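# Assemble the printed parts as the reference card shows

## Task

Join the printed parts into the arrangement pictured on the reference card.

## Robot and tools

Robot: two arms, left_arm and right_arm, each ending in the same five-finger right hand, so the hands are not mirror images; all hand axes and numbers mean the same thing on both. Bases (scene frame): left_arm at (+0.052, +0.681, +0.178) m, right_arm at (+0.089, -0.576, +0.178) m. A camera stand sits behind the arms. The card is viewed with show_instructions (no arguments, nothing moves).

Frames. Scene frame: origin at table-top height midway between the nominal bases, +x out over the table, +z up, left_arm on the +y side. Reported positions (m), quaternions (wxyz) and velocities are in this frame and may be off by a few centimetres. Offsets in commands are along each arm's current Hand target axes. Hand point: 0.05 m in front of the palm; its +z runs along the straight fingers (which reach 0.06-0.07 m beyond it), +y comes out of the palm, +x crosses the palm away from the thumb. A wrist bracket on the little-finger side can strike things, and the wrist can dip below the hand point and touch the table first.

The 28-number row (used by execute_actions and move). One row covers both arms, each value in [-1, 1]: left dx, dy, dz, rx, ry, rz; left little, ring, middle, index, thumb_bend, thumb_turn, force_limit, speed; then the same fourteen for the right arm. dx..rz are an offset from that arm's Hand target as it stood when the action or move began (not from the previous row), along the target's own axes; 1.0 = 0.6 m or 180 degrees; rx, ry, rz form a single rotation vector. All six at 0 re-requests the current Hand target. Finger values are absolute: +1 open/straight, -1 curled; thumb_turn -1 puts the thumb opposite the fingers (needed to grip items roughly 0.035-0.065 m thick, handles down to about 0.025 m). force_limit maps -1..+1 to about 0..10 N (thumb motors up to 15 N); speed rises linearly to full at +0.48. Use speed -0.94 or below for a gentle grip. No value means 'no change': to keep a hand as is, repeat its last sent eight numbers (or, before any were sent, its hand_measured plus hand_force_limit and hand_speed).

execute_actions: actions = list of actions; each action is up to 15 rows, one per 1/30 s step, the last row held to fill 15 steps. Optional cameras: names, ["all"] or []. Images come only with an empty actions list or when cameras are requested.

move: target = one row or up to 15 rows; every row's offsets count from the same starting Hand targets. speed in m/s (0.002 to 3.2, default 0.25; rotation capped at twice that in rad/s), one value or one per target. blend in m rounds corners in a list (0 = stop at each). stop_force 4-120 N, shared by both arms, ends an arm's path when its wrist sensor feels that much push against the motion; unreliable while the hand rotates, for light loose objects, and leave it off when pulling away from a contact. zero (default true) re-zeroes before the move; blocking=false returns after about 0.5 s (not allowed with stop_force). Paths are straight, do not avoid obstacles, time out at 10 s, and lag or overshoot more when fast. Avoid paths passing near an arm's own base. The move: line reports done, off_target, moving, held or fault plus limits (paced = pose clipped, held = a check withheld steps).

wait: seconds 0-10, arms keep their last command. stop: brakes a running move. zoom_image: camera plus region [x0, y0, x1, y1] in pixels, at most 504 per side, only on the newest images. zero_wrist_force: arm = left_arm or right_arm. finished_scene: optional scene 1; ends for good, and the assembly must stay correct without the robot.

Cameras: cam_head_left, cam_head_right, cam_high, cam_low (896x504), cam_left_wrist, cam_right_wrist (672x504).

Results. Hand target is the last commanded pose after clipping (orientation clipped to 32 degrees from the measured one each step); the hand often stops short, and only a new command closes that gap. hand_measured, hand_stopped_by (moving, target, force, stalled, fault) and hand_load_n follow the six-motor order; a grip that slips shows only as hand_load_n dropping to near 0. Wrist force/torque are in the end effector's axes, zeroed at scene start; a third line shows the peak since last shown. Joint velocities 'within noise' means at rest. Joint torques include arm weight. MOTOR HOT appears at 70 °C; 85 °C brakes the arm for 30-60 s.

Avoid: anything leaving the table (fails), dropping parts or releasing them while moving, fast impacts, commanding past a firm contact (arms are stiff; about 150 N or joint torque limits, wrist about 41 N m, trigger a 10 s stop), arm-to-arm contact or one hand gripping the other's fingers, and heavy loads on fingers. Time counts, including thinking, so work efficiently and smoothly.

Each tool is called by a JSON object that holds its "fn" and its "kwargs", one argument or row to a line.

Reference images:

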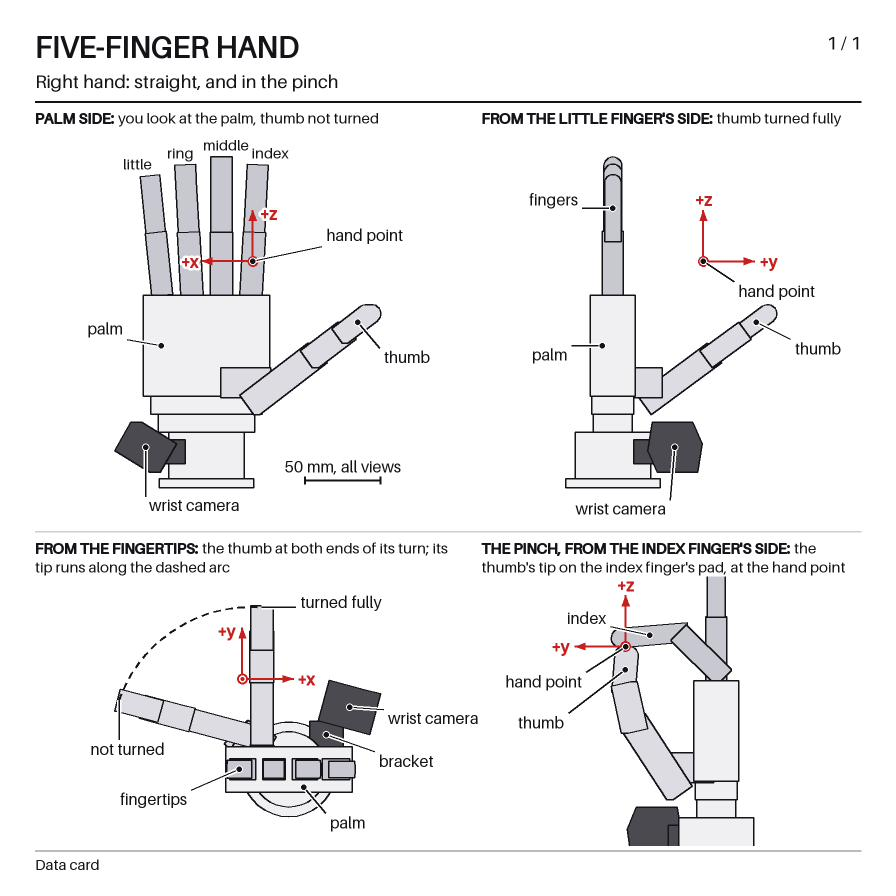

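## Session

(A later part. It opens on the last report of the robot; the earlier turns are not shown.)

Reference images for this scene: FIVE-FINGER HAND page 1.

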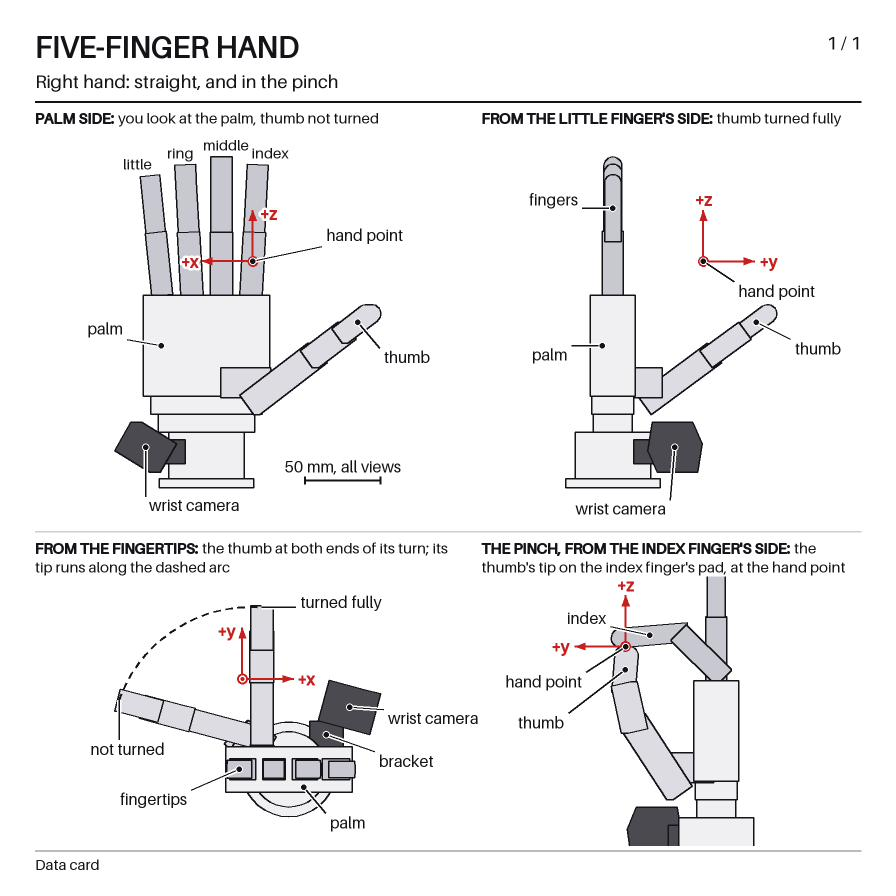

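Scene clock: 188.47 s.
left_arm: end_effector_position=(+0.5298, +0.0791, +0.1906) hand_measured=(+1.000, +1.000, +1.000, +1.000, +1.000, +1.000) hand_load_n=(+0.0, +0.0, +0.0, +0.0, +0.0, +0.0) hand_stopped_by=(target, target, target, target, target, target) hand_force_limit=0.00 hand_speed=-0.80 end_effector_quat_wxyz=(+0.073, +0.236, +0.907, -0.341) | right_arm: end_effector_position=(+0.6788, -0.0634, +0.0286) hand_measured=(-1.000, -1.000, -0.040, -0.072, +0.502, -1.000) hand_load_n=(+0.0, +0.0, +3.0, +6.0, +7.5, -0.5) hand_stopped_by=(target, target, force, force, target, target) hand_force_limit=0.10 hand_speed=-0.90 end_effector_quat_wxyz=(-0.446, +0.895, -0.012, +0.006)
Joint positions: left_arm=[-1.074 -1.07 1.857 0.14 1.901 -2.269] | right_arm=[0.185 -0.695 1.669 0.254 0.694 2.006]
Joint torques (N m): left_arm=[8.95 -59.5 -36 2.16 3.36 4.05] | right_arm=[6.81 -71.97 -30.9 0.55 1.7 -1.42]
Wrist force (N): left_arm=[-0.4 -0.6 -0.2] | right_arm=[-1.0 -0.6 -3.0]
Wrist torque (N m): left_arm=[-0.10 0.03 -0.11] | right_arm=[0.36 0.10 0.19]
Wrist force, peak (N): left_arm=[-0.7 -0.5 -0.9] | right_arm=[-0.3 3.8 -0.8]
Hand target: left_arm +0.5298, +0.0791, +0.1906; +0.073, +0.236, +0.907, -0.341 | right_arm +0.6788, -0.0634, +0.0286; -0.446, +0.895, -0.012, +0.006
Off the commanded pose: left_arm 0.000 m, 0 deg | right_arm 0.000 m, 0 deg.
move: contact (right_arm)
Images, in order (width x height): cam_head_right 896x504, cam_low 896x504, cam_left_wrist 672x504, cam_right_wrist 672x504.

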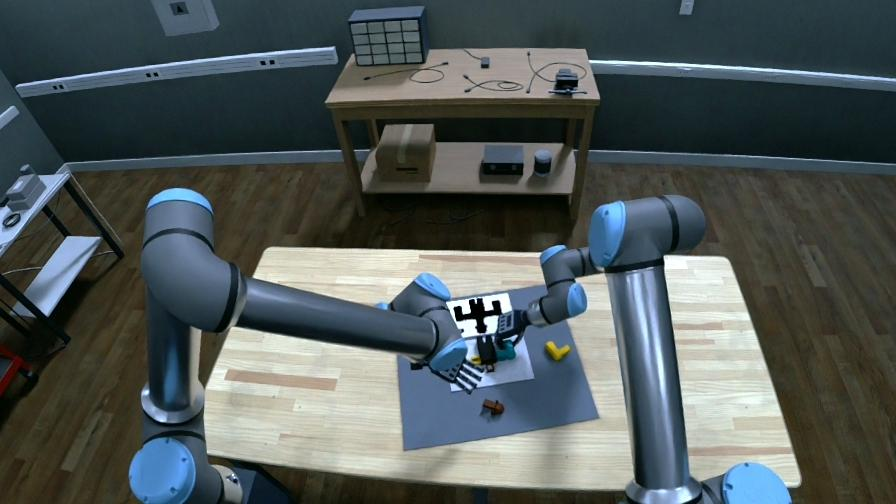

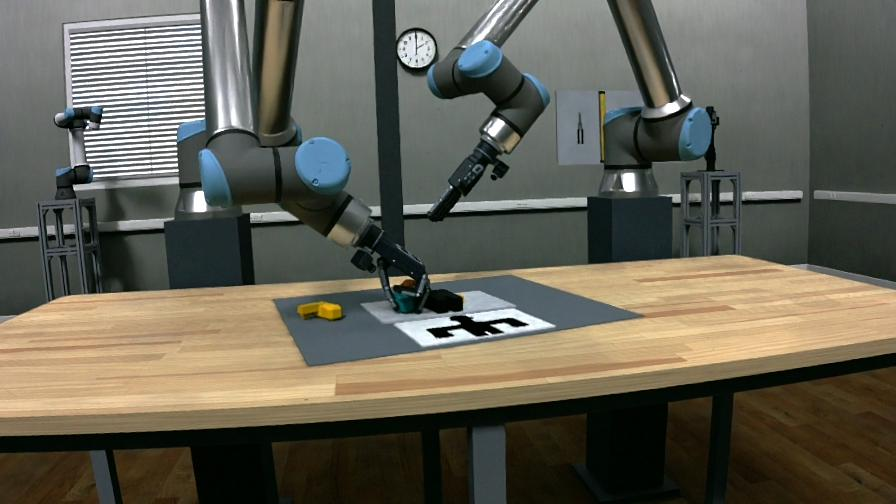

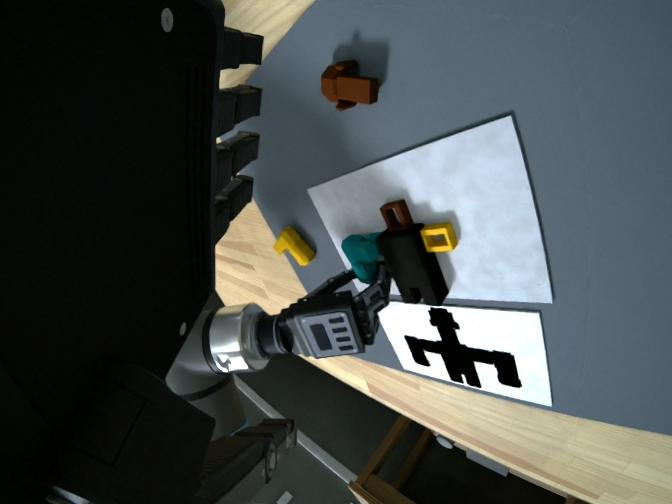

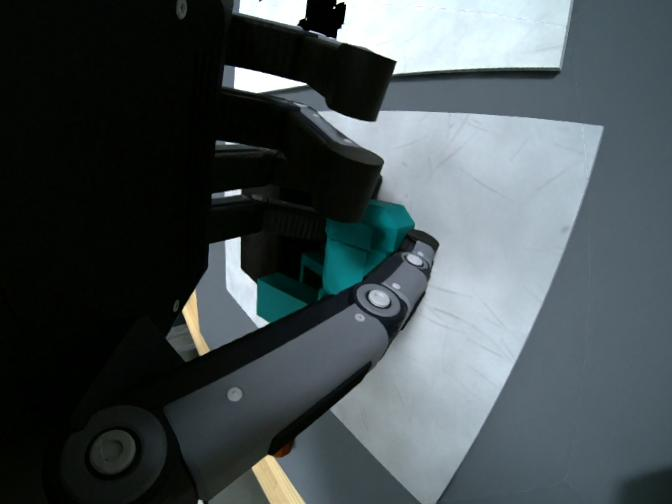

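{"fn": "move", "kwargs": {
  "target": [
    [0,0,0,0,0,0,1,1,1,1,1,1,0,-0.8,0,-0.0133,-0.01,0,0,0,-1,-1,-0.4,-0.4,0.5,-1,0.1,-0.9],
    [0,0,0,0,0,0,1,1,1,1,1,1,0,-0.8,0,-0.0133,-0.01,-0.0667,0,0,-1,-1,-0.4,-0.4,0.5,-1,0.1,-0.9]
  ],
  "speed": 0.04,
  "cameras": ["cam_right_wrist","cam_left_wrist","cam_head_right","cam_low"]
}}

{"fn": "zoom_image", "kwargs": {
  "camera": "cam_left_wrist",
  "region": [320, 210, 420, 300]
}}

{"fn": "zoom_image", "kwargs": {
  "camera": "cam_head_right",
  "region": [480, 325, 540, 375]
}}

{"fn": "zoom_image", "kwargs": {
  "camera": "cam_right_wrist",
  "region": [240, 180, 390, 315]
}}

{"fn": "zoom_image", "kwargs": {
  "camera": "cam_low",
  "region": [380, 265, 450, 320]
}}

Scene clock: 193.37 s.
left_arm: end_effector_position=(+0.5298, +0.0791, +0.1906) hand_measured=(+1.000, +1.000, +1.000, +1.000, +1.000, +1.000) hand_load_n=(+0.0, +0.0, +0.0, +0.0, +0.0, +0.0) hand_stopped_by=(target, target, target, target, target, target) hand_force_limit=0.00 hand_speed=-0.80 end_effector_quat_wxyz=(+0.073, +0.236, +0.907, -0.341) | right_arm: end_effector_position=(+0.6789, -0.0634, +0.0386) hand_measured=(-1.000, -1.000, -0.040, -0.072, +0.502, -1.000) hand_load_n=(+0.0, +0.0, +3.5, +6.0, +7.5, -0.5) hand_stopped_by=(target, target, force, force, target, target) hand_force_limit=0.10 hand_speed=-0.90 end_effector_quat_wxyz=(-0.350, +0.937, -0.012, +0.004)
Joint positions: left_arm=[-1.074 -1.07 1.857 0.14 1.901 -2.269] | right_arm=[0.25 -0.714 1.611 0.394 0.904 2.006]
Joint torques (N m): left_arm=[9.13 -62.36 -36.83 2.13 3.47 4.19] | right_arm=[12.12 -73.8 -36.81 7.33 1.85 2.04]
Wrist force (N): left_arm=[-0.1 -0.6 -0.2] | right_arm=[0.3 2.7 -0.2]
Wrist torque (N m): left_arm=[-0.09 -0.01 -0.09] | right_arm=[0.16 -0.01 0.26]
Wrist force, peak (N): left_arm=[0.4 -1.0 -0.4] | right_arm=[-0.3 3.7 -0.5]
Hand target: left_arm +0.5298, +0.0791, +0.1906; +0.073, +0.236, +0.907, -0.341 | right_arm +0.6789, -0.0634, +0.0386; -0.350, +0.937, -0.012, +0.004
Off the commanded pose: left_arm 0.000 m, 0 deg | right_arm 0.000 m, 0 deg.
move: done
Images, in order (width x height): cam_head_right 896x504, cam_low 896x504, cam_left_wrist 672x504, cam_right_wrist 672x504.

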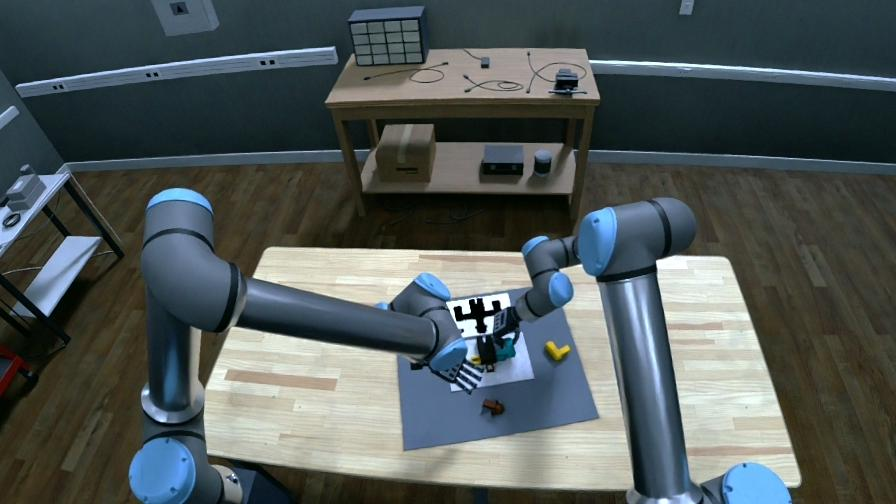

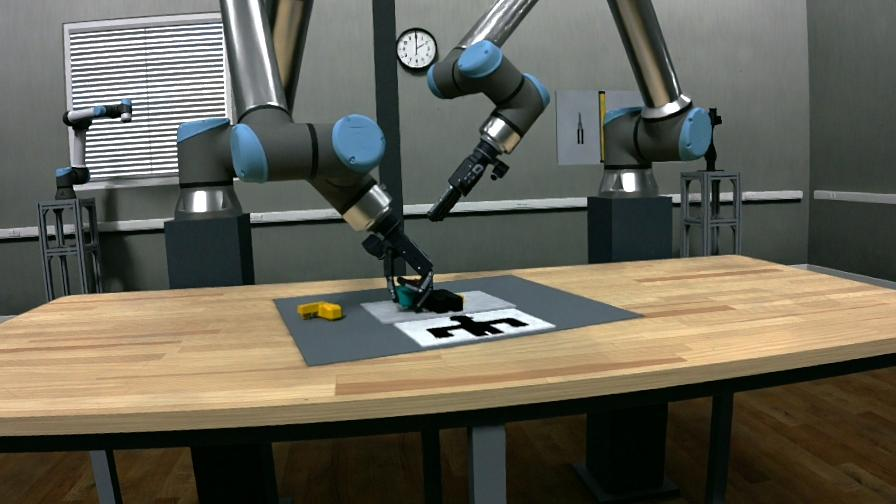

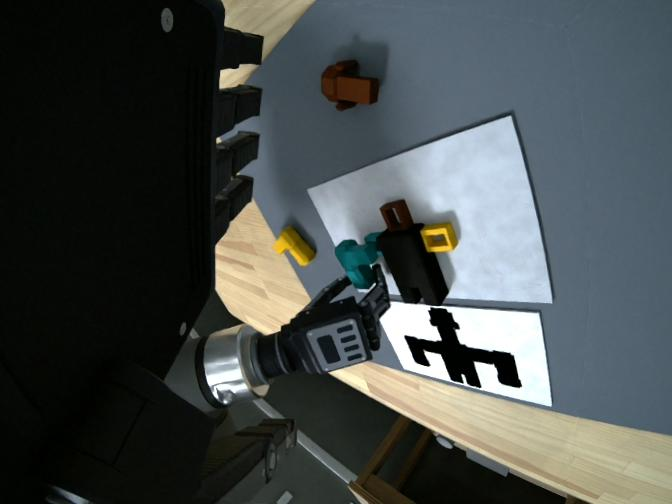

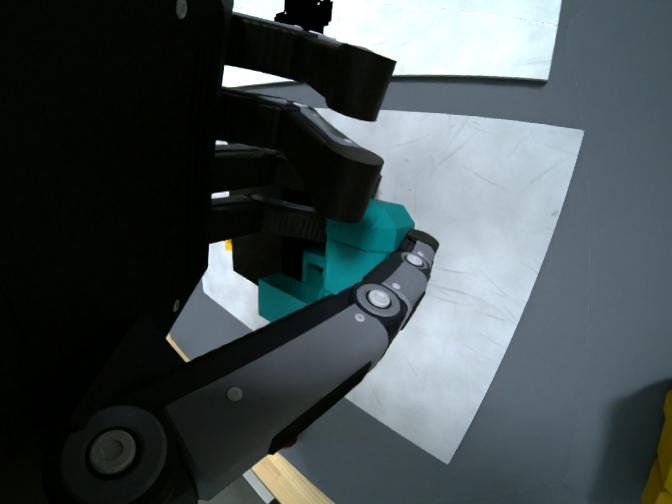

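Scaled by 5.040 from the camera's 672x504 image, which has a finer 960x720 frame.

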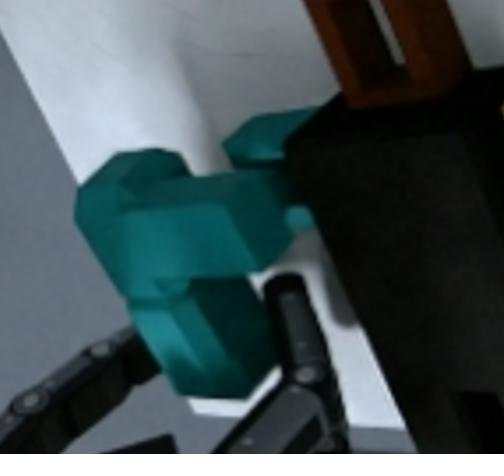

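Scaled by 8.400.

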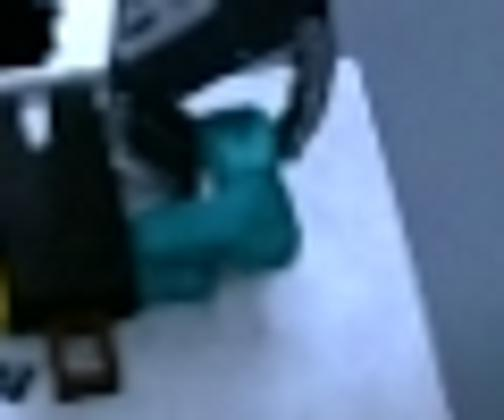

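Scaled by 3.360 from the camera's 672x504 image, which has a finer 960x720 frame.

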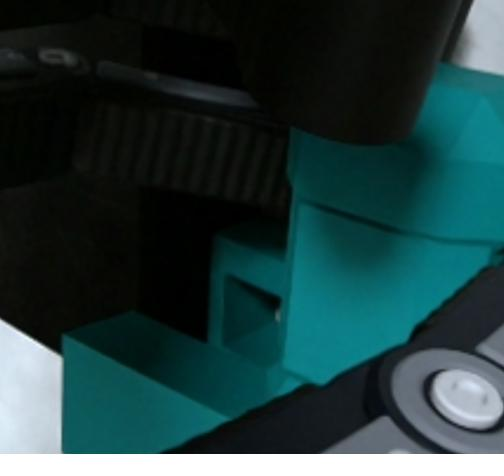

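Scaled by 7.200.

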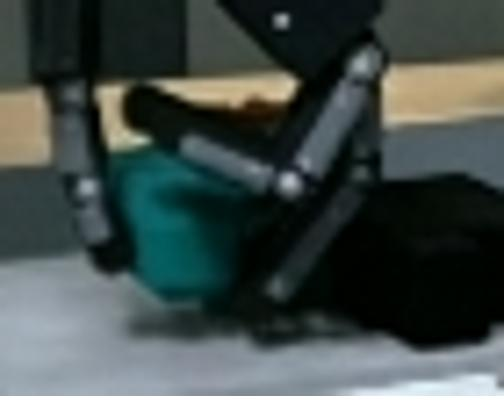

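{"fn": "move", "kwargs": {
  "target": [-0.0467,-0.1647,0.1448,-0.0814,-0.1622,-0.2106,1,1,1,1,1,1,0,-0.8,0,0,0,0,0,0,-1,-1,-0.4,-0.4,0.5,-1,0.1,-0.9],
  "speed": 0.2,
  "cameras": ["cam_left_wrist","cam_high"]
}}

{"fn": "zoom_image", "kwargs": {
  "camera": "cam_left_wrist",
  "region": [280, 170, 460, 310]
}}

Scene clock: 201.00 s.
left_arm: end_effector_position=(+0.5046, -0.0530, +0.1908) hand_measured=(+1.000, +1.000, +1.000, +1.000, +1.000, +1.000) hand_load_n=(+0.0, +0.0, +0.0, +0.0, +0.0, -0.5) hand_stopped_by=(target, target, target, target, target, target) hand_force_limit=0.00 hand_speed=-0.80 end_effector_quat_wxyz=(+0.210, -0.170, +0.922, -0.278) | right_arm: end_effector_position=(+0.6789, -0.0634, +0.0386) hand_measured=(-1.000, -1.000, -0.040, -0.072, +0.502, -1.000) hand_load_n=(+0.0, +0.0, +3.0, +6.0, +7.5, -0.5) hand_stopped_by=(target, target, force, force, target, target) hand_force_limit=0.10 hand_speed=-0.90 end_effector_quat_wxyz=(-0.350, +0.937, -0.012, +0.004)
Joint positions: left_arm=[-1.355 -0.913 1.584 0.293 1.173 -3.187] | right_arm=[0.25 -0.714 1.611 0.394 0.904 2.006]
Joint torques (N m): left_arm=[-10.85 -75.14 -40.44 4.44 -3.69 -3.67] | right_arm=[13.78 -71.78 -36.2 6.69 2.79 1.82]
Wrist force (N): left_arm=[-0.7 -0.2 0.4] | right_arm=[0.0 2.6 -0.4]
Wrist torque (N m): left_arm=[-0.06 0.07 0.16] | right_arm=[0.15 0.05 0.23]
Wrist force, peak (N): left_arm=[-0.7 -1.1 -0.3] | right_arm=[0.5 3.2 -0.1]
Hand target: left_arm +0.5046, -0.0531, +0.1908; +0.210, -0.170, +0.922, -0.278 | right_arm +0.6789, -0.0634, +0.0386; -0.350, +0.937, -0.012, +0.004
Off the commanded pose: left_arm 0.000 m, 0 deg | right_arm 0.000 m, 0 deg.
move: done
Images, in order (width x height): cam_high 896x504, cam_left_wrist 672x504.

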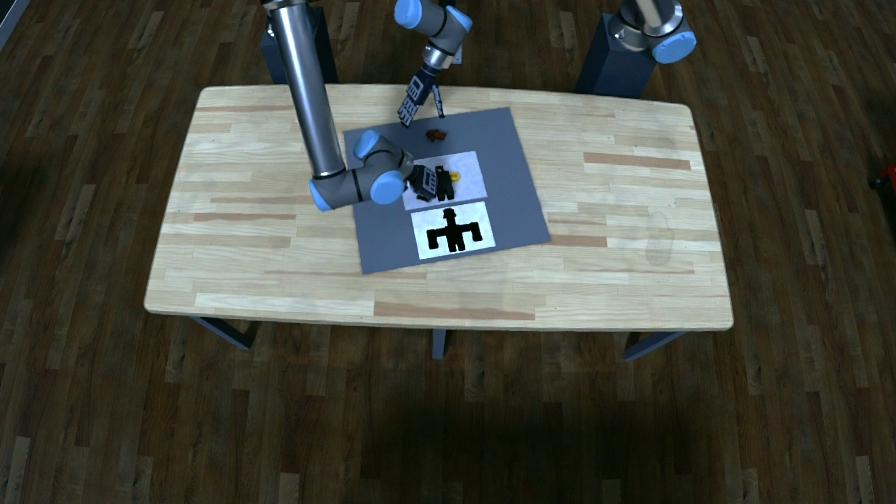

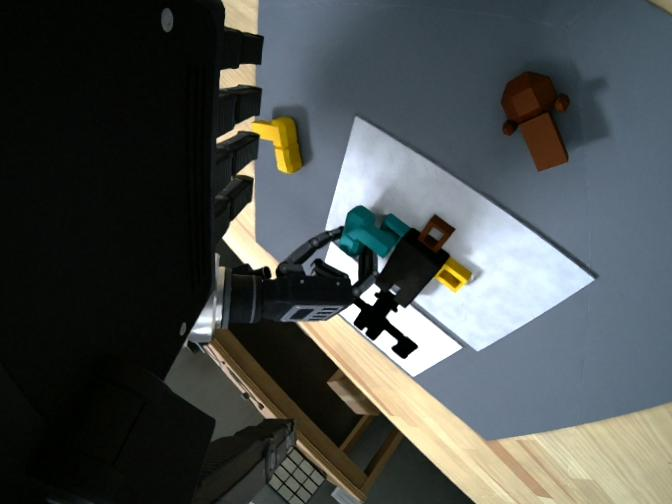

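Scaled by 2.800 from the camera's 672x504 image, which has a finer 960x720 frame.

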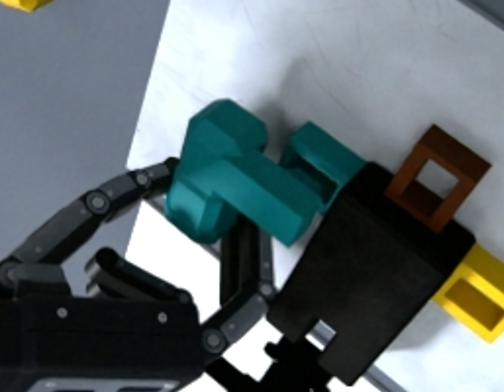

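{"fn": "zoom_image", "kwargs": {
  "camera": "cam_left_wrist",
  "region": [340, 195, 430, 265]
}}

{"fn": "zoom_image", "kwargs": {
  "camera": "cam_left_wrist",
  "region": [405, 205, 475, 295]
}}

{"fn": "zoom_image", "kwargs": {
  "camera": "cam_left_wrist",
  "region": [480, 60, 610, 180]
}}

Scaled by 5.600 from the camera's 672x504 image, which has a finer 960x720 frame.

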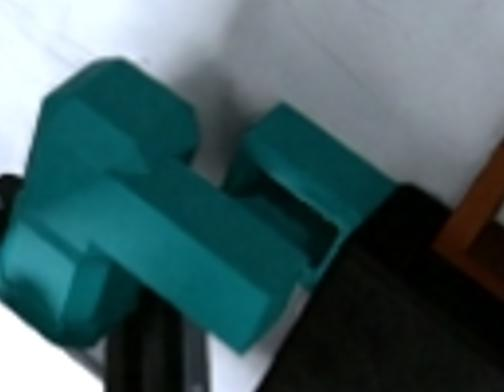

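Scaled by 5.600 from the camera's 672x504 image, which has a finer 960x720 frame.

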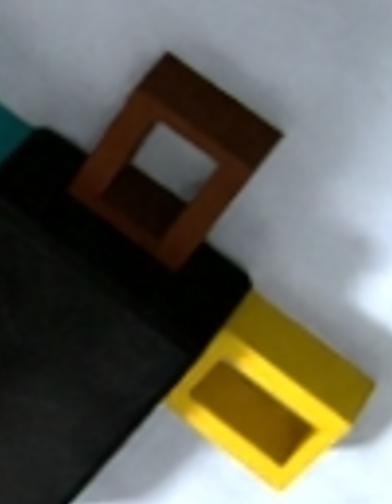

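Scaled by 3.877 from the camera's 672x504 image, which has a finer 960x720 frame.

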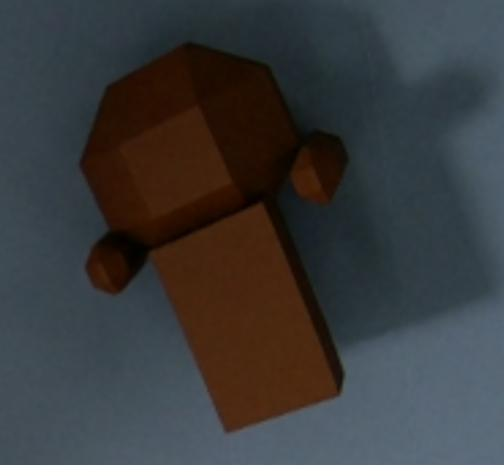

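{"fn": "wait", "kwargs": {
  "seconds": 0.1,
  "cameras": ["cam_head_right","cam_head_left","cam_left_wrist","cam_low"]
}}

{"fn": "zoom_image", "kwargs": {
  "camera": "cam_head_right",
  "region": [485, 335, 525, 370]
}}

{"fn": "zoom_image", "kwargs": {
  "camera": "cam_head_left",
  "region": [485, 335, 525, 370]
}}

Scene clock: 204.40 s.
left_arm: end_effector_position=(+0.5046, -0.0531, +0.1908) hand_measured=(+1.000, +1.000, +1.000, +1.000, +1.000, +1.000) hand_load_n=(+0.0, +0.0, +0.0, +0.0, +0.0, +0.0) hand_stopped_by=(target, target, target, target, target, target) hand_force_limit=0.00 hand_speed=-0.80 end_effector_quat_wxyz=(+0.210, -0.170, +0.922, -0.278) | right_arm: end_effector_position=(+0.6789, -0.0634, +0.0386) hand_measured=(-1.000, -1.000, -0.040, -0.072, +0.502, -1.000) hand_load_n=(+0.0, +0.0, +3.0, +6.0, +7.5, -0.5) hand_stopped_by=(target, target, force, force, target, target) hand_force_limit=0.10 hand_speed=-0.90 end_effector_quat_wxyz=(-0.350, +0.937, -0.012, +0.004)
Joint positions: left_arm=[-1.355 -0.913 1.584 0.293 1.173 -3.187] | right_arm=[0.25 -0.714 1.611 0.394 0.904 2.006]
Joint torques (N m): left_arm=[-13.53 -73.66 -39.7 4.01 -3.55 -3.28] | right_arm=[13.1 -74.76 -35.05 7.29 2.87 1.9]
Wrist force (N): left_arm=[-0.3 -0.2 -0.3] | right_arm=[0.0 2.7 -0.2]
Wrist torque (N m): left_arm=[-0.03 0.03 0.18] | right_arm=[0.16 0.03 0.23]
Wrist force, peak (N): left_arm=[-0.9 -0.3 0.4] | right_arm=[0.3 3.3 0.3]
Hand target: left_arm +0.5046, -0.0531, +0.1908; +0.210, -0.170, +0.922, -0.278 | right_arm +0.6789, -0.0634, +0.0386; -0.350, +0.937, -0.012, +0.004
Off the commanded pose: left_arm 0.000 m, 0 deg | right_arm 0.000 m, 0 deg.
wait: 0.10 s; at rest from the start
Images, in order (width x height): cam_head_left 896x504, cam_head_right 896x504, cam_low 896x504, cam_left_wrist 672x504.

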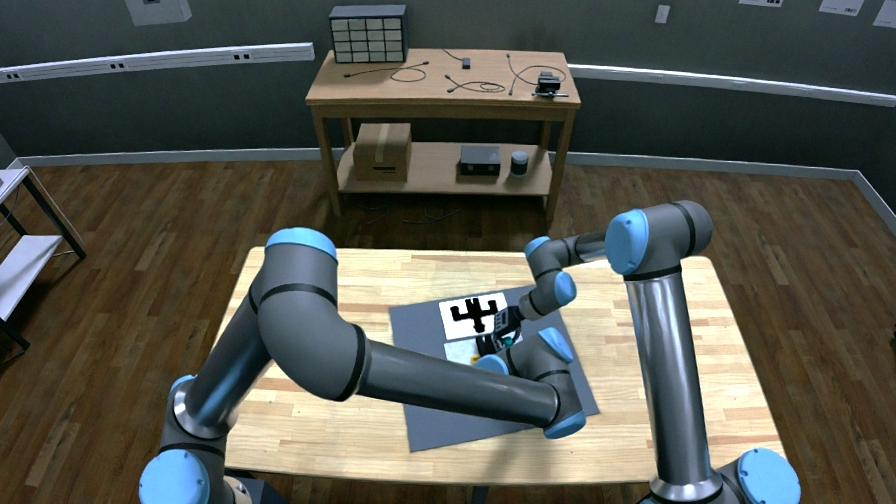

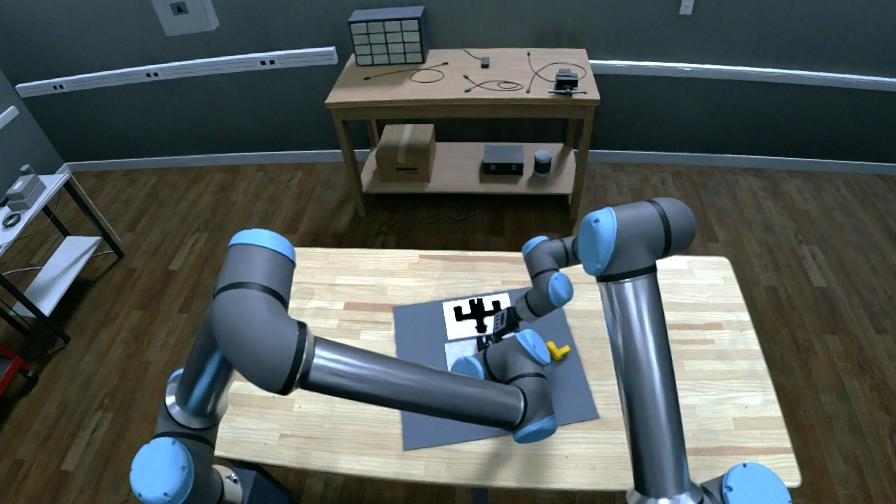

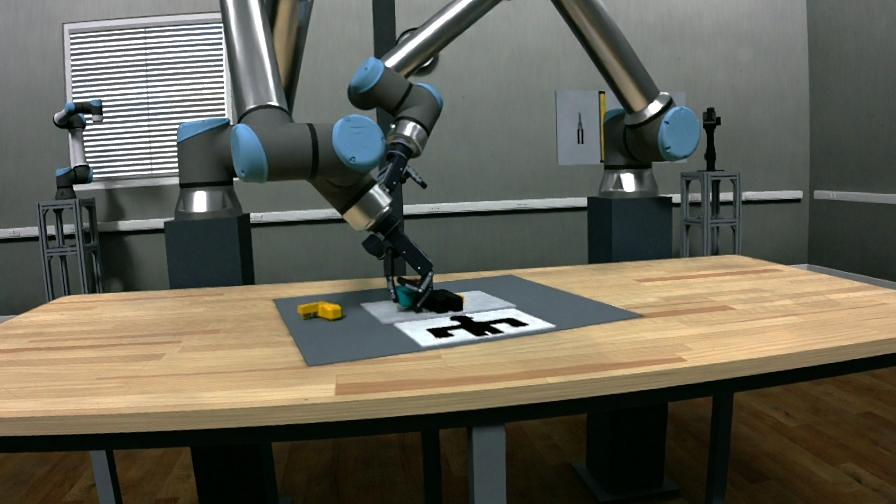

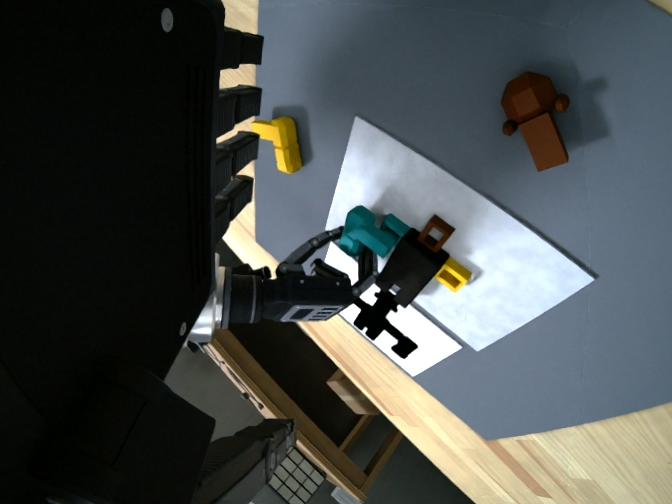

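Scaled by 12.600.

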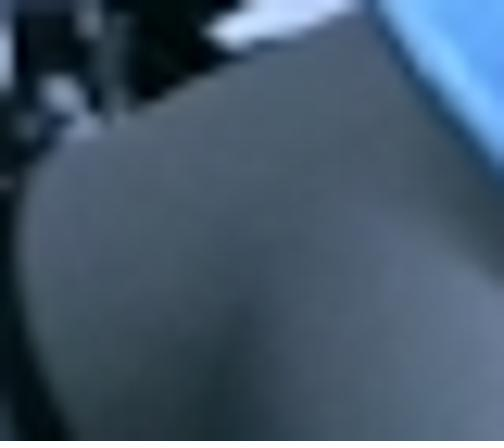

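Scaled by 12.600.

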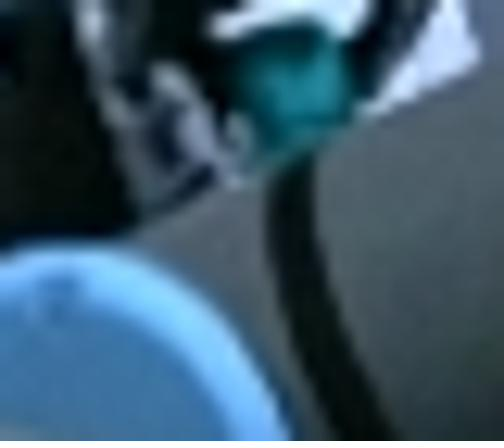

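{"fn": "zoom_image", "kwargs": {
  "camera": "cam_left_wrist",
  "region": [430, 255, 475, 295]
}}

{"fn": "zoom_image", "kwargs": {
  "camera": "cam_left_wrist",
  "region": [375, 210, 415, 250]
}}

Scaled by 11.200 from the camera's 672x504 image, which has a finer 960x720 frame.

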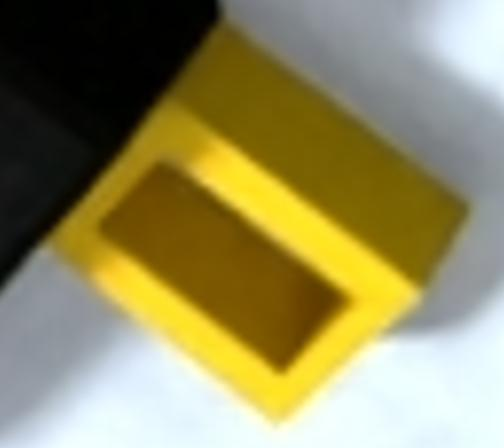

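Scaled by 12.600 from the camera's 672x504 image, which has a finer 960x720 frame.

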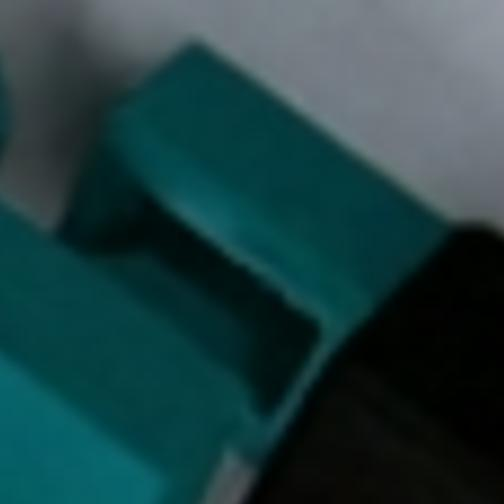

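{"fn": "move", "kwargs": {
  "target": [0,0,0,0,0,0,1,1,1,1,1,1,0,-0.8,0.0027,-0.0008,0.0075,0,0,0,-1,-1,-0.4,-0.4,0.5,-1,0.1,-0.9],
  "speed": 0.02,
  "cameras": ["cam_left_wrist"]
}}

{"fn": "zoom_image", "kwargs": {
  "camera": "cam_left_wrist",
  "region": [340, 195, 430, 265]
}}

{"fn": "zoom_image", "kwargs": {
  "camera": "cam_left_wrist",
  "region": [375, 210, 415, 250]
}}

Scene clock: 207.03 s.
left_arm: end_effector_position=(+0.5046, -0.0531, +0.1908) hand_measured=(+1.000, +1.000, +1.000, +1.000, +1.000, +1.000) hand_load_n=(+0.0, +0.0, +0.0, +0.5, +0.0, +0.0) hand_stopped_by=(target, target, target, target, target, target) hand_force_limit=0.00 hand_speed=-0.80 end_effector_quat_wxyz=(+0.210, -0.170, +0.922, -0.278) | right_arm: end_effector_position=(+0.6805, -0.0603, +0.0357) hand_measured=(-1.000, -1.000, -0.040, -0.072, +0.502, -1.000) hand_load_n=(+0.0, +0.0, +3.0, +6.0, +7.5, -0.5) hand_stopped_by=(target, target, force, force, target, target) hand_force_limit=0.10 hand_speed=-0.90 end_effector_quat_wxyz=(-0.350, +0.937, -0.012, +0.004)
Joint positions: left_arm=[-1.355 -0.913 1.584 0.293 1.173 -3.187] | right_arm=[0.253 -0.707 1.603 0.392 0.905 2.011]
Joint torques (N m): left_arm=[-10.02 -76.1 -39.94 4.64 -3.96 -3.49] | right_arm=[20.05 -77.39 -35.33 -0.01 2.5 3.34]
Wrist force (N): left_arm=[-0.3 -0.4 0.2] | right_arm=[0.2 2.5 -0.2]
Wrist torque (N m): left_arm=[-0.09 0.03 0.18] | right_arm=[0.13 -0.01 0.23]
Wrist force, peak (N): left_arm=[-0.9 -0.6 0.4] | right_arm=[0.3 3.4 -0.2]
Hand target: left_arm +0.5046, -0.0531, +0.1908; +0.210, -0.170, +0.922, -0.278 | right_arm +0.6806, -0.0601, +0.0355; -0.350, +0.937, -0.012, +0.004
Off the commanded pose: left_arm 0.000 m, 0 deg | right_arm 0.000 m, 0 deg.
move: done
Images, in order (width x height): cam_left_wrist 672x504.

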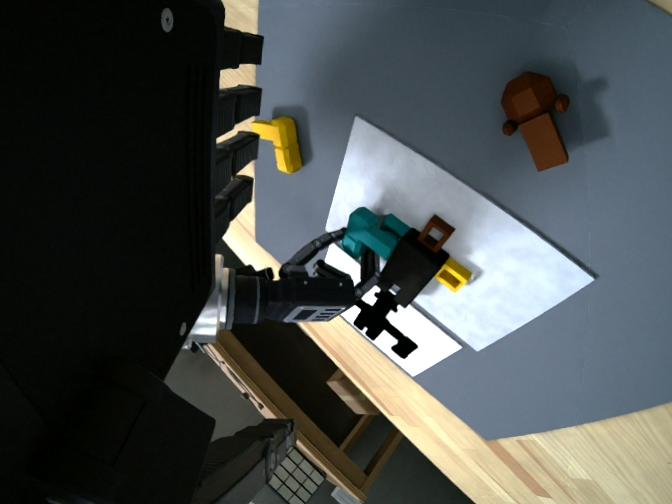

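Scaled by 5.600 from the camera's 672x504 image, which has a finer 960x720 frame.

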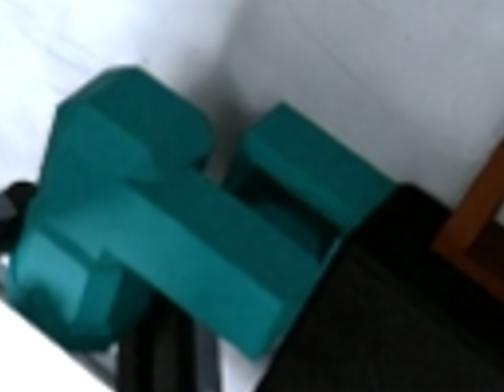

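Scaled by 12.600 from the camera's 672x504 image, which has a finer 960x720 frame.

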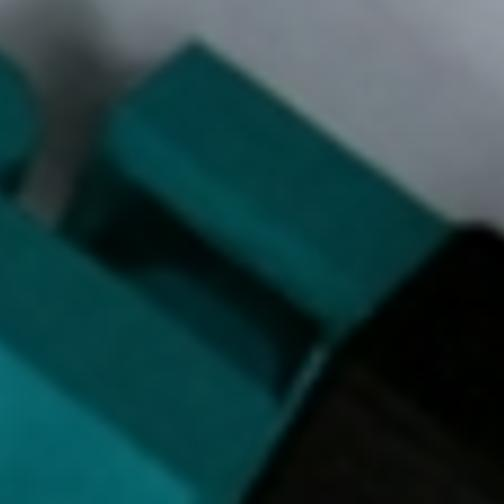

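{"fn": "move", "kwargs": {
  "target": [0,0,0,0,0,0,1,1,1,1,1,1,0,-0.8,0,0.0051,0.0033,0,0,0,-1,-1,-0.4,-0.4,0.5,-1,0.1,-0.9],
  "speed": 0.02,
  "stop_force": 5,
  "cameras": ["cam_left_wrist"]
}}

{"fn": "zoom_image", "kwargs": {
  "camera": "cam_left_wrist",
  "region": [340, 195, 430, 265]
}}

{"fn": "zoom_image", "kwargs": {
  "camera": "cam_left_wrist",
  "region": [375, 210, 415, 250]
}}

Scene clock: 209.00 s.
left_arm: end_effector_position=(+0.5046, -0.0531, +0.1908) hand_measured=(+1.000, +1.000, +1.000, +1.000, +1.000, +1.000) hand_load_n=(+0.0, +0.0, +0.0, +0.0, +0.0, +0.0) hand_stopped_by=(target, target, target, target, target, target) hand_force_limit=0.00 hand_speed=-0.80 end_effector_quat_wxyz=(+0.210, -0.170, +0.922, -0.278) | right_arm: end_effector_position=(+0.6805, -0.0611, +0.0320) hand_measured=(-1.000, -1.000, -0.040, -0.072, +0.502, -1.000) hand_load_n=(+0.0, +0.0, +3.0, +6.0, +7.5, -1.0) hand_stopped_by=(target, target, force, force, target, target) hand_force_limit=0.10 hand_speed=-0.90 end_effector_quat_wxyz=(-0.350, +0.937, -0.012, +0.004)
Joint positions: left_arm=[-1.355 -0.913 1.584 0.293 1.173 -3.187] | right_arm=[0.252 -0.703 1.603 0.389 0.904 2.009]
Joint torques (N m): left_arm=[-9.86 -73.76 -39.51 3.92 -3.72 -3.74] | right_arm=[-13.87 -72.99 -12.44 -0.1 -5.47 -2.15]
Wrist force (N): left_arm=[-0.8 -0.5 -0.3] | right_arm=[0.2 2.8 -0.1]
Wrist torque (N m): left_arm=[-0.07 0.11 0.14] | right_arm=[0.14 -0.03 0.21]
Wrist force, peak (N): left_arm=[-0.6 -0.8 -0.3] | right_arm=[0.6 3.3 -0.2]
Hand target: left_arm +0.5046, -0.0531, +0.1908; +0.210, -0.170, +0.922, -0.278 | right_arm +0.6805, -0.0611, +0.0320; -0.350, +0.937, -0.012, +0.004
Off the commanded pose: left_arm 0.000 m, 0 deg | right_arm 0.000 m, 0 deg.
move: done
Images, in order (width x height): cam_left_wrist 672x504.

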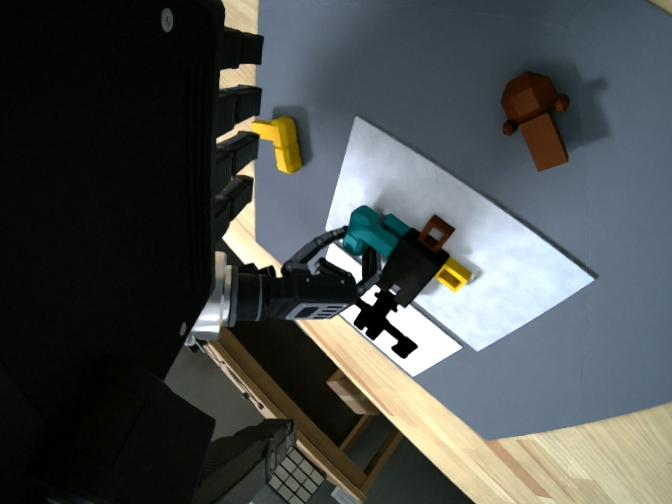

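Scaled by 5.600 from the camera's 672x504 image, which has a finer 960x720 frame.

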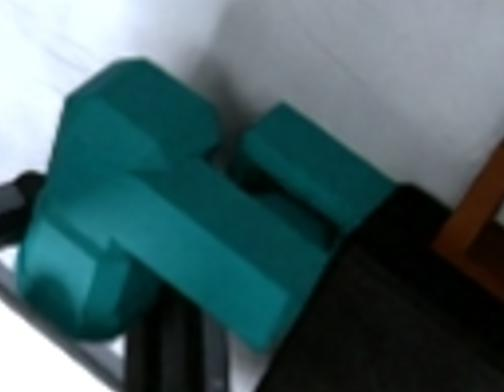

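Scaled by 12.600 from the camera's 672x504 image, which has a finer 960x720 frame.

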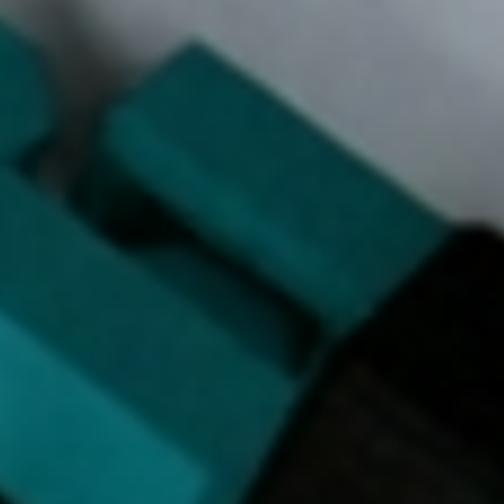

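{"fn": "move", "kwargs": {
  "target": [0,0,0,0,0,0,1,1,1,1,1,1,0,-0.8,0,0.0044,0.005,0,0,0,-1,-1,-0.4,-0.4,0.5,-1,0.1,-0.9],
  "speed": 0.015,
  "stop_force": 5,
  "cameras": ["cam_left_wrist"]
}}

{"fn": "zoom_image", "kwargs": {
  "camera": "cam_left_wrist",
  "region": [340, 195, 430, 265]
}}

{"fn": "zoom_image", "kwargs": {
  "camera": "cam_left_wrist",
  "region": [375, 210, 415, 250]
}}

Scene clock: 211.00 s.
left_arm: end_effector_position=(+0.5046, -0.0531, +0.1908) hand_measured=(+1.000, +1.000, +1.000, +1.000, +1.000, +1.000) hand_load_n=(+0.0, +0.0, +0.0, +0.0, -0.5, +0.0) hand_stopped_by=(target, target, target, target, target, target) hand_force_limit=0.00 hand_speed=-0.80 end_effector_quat_wxyz=(+0.210, -0.170, +0.922, -0.278) | right_arm: end_effector_position=(+0.6804, -0.0612, +0.0307) hand_measured=(-1.000, -1.000, -0.042, -0.072, +0.502, -1.000) hand_load_n=(+0.0, +0.0, +1.5, +6.0, +8.0, -0.5) hand_stopped_by=(target, target, force, force, target, target) hand_force_limit=0.10 hand_speed=-0.90 end_effector_quat_wxyz=(-0.350, +0.937, -0.012, +0.004)
Joint positions: left_arm=[-1.355 -0.913 1.584 0.293 1.173 -3.187] | right_arm=[0.252 -0.701 1.603 0.387 0.904 2.009]
Joint torques (N m): left_arm=[-11.48 -73.19 -39.16 3.91 -3.73 -3.9] | right_arm=[-12.35 -113.96 -19.37 6.37 3.26 -1.06]
Wrist force (N): left_arm=[-0.4 -0.3 -0.1] | right_arm=[-0.7 -0.7 -2.6]
Wrist torque (N m): left_arm=[-0.05 0.04 0.17] | right_arm=[0.18 0.03 0.13]
Wrist force, peak (N): left_arm=[-0.6 -0.7 0.3] | right_arm=[1.8 -4.9 -5.8]
Hand target: left_arm +0.5046, -0.0531, +0.1908; +0.210, -0.170, +0.922, -0.278 | right_arm +0.6804, -0.0612, +0.0307; -0.350, +0.937, -0.012, +0.004 (not the last commanded pose)
Off the commanded pose: left_arm 0.000 m, 0 deg | right_arm 0.003 m, 0 deg.
move: contact (right_arm)
Images, in order (width x height): cam_left_wrist 672x504.

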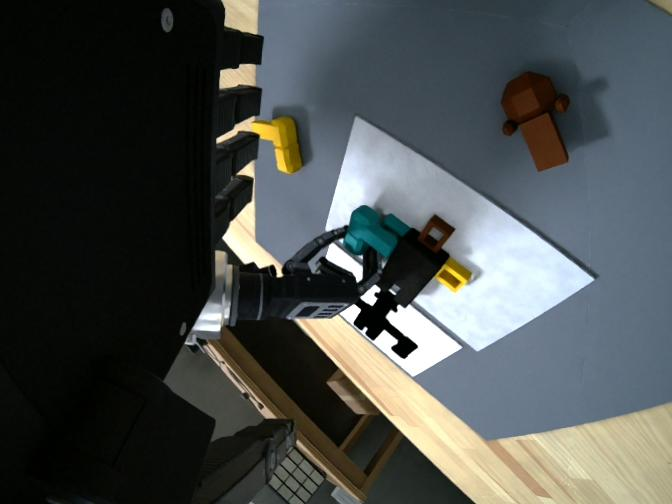

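Scaled by 5.600 from the camera's 672x504 image, which has a finer 960x720 frame.

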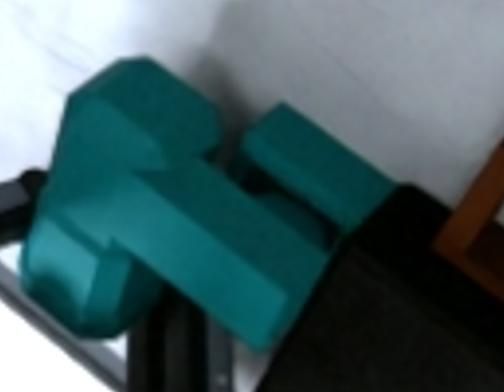

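Scaled by 12.600 from the camera's 672x504 image, which has a finer 960x720 frame.

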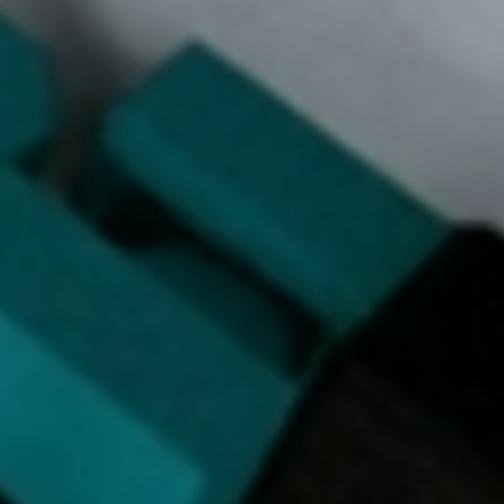

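{"fn": "move", "kwargs": {
  "target": [0,0,0,0,0,0,1,1,1,1,1,1,0,-0.8,0,0,0,0,0,0,-1,-1,0.08,0.05,0.5,-1,0.1,-0.9],
  "cameras": ["cam_left_wrist"]
}}

{"fn": "zoom_image", "kwargs": {
  "camera": "cam_left_wrist",
  "region": [340, 195, 430, 265]
}}

{"fn": "zoom_image", "kwargs": {
  "camera": "cam_left_wrist",
  "region": [375, 210, 415, 250]
}}

Scene clock: 212.07 s.
left_arm: end_effector_position=(+0.5046, -0.0531, +0.1908) hand_measured=(+1.000, +1.000, +1.000, +1.000, +1.000, +1.000) hand_load_n=(+0.0, +0.0, +0.0, +0.0, +0.0, +0.0) hand_stopped_by=(target, target, target, target, target, target) hand_force_limit=0.00 hand_speed=-0.80 end_effector_quat_wxyz=(+0.210, -0.170, +0.922, -0.278) | right_arm: end_effector_position=(+0.6804, -0.0612, +0.0307) hand_measured=(-1.000, -1.000, -0.018, +0.048, +0.500, -1.000) hand_load_n=(+0.0, +0.0, -13.0, -5.0, +0.0, +0.0) hand_stopped_by=(target, target, stalled, target, target, target) hand_force_limit=0.10 hand_speed=-0.90 end_effector_quat_wxyz=(-0.350, +0.937, -0.012, +0.004)
Joint positions: left_arm=[-1.355 -0.913 1.584 0.293 1.173 -3.187] | right_arm=[0.252 -0.701 1.603 0.387 0.905 2.009]
Joint torques (N m): left_arm=[-10.03 -75.42 -38.33 4.18 -3.73 -3.41] | right_arm=[-3.82 -99.43 -12.57 -0.25 -0.58 -0.47]
Wrist force (N): left_arm=[0.2 -0.4 0.0] | right_arm=[-0.4 2.8 -20.0]
Wrist torque (N m): left_arm=[-0.07 -0.03 0.20] | right_arm=[0.27 0.23 0.12]
Wrist force, peak (N): left_arm=[-0.8 -0.3 0.6] | right_arm=[-0.2 2.5 -20.9]
Hand target: left_arm +0.5046, -0.0531, +0.1908; +0.210, -0.170, +0.922, -0.278 | right_arm +0.6804, -0.0612, +0.0307; -0.350, +0.937, -0.012, +0.004
Off the commanded pose: left_arm 0.000 m, 0 deg | right_arm 0.000 m, 0 deg.
move: done
Images, in order (width x height): cam_left_wrist 672x504.

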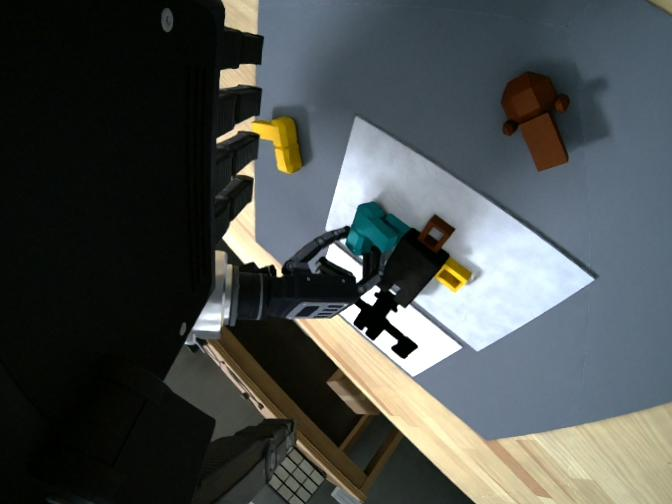

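Scaled by 5.600 from the camera's 672x504 image, which has a finer 960x720 frame.

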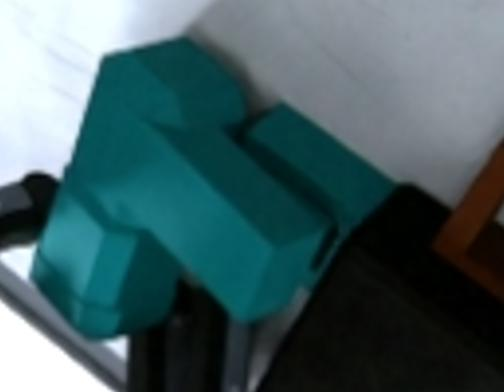

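Scaled by 12.600 from the camera's 672x504 image, which has a finer 960x720 frame.

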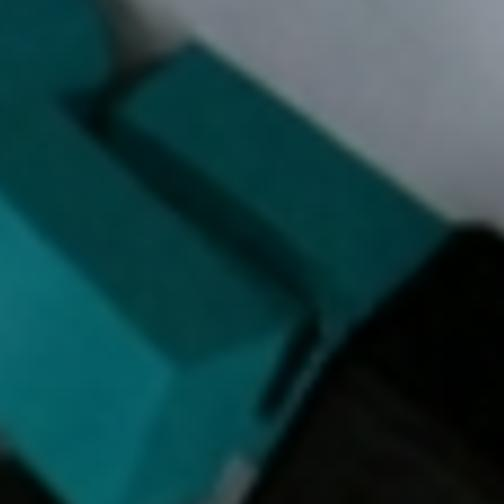

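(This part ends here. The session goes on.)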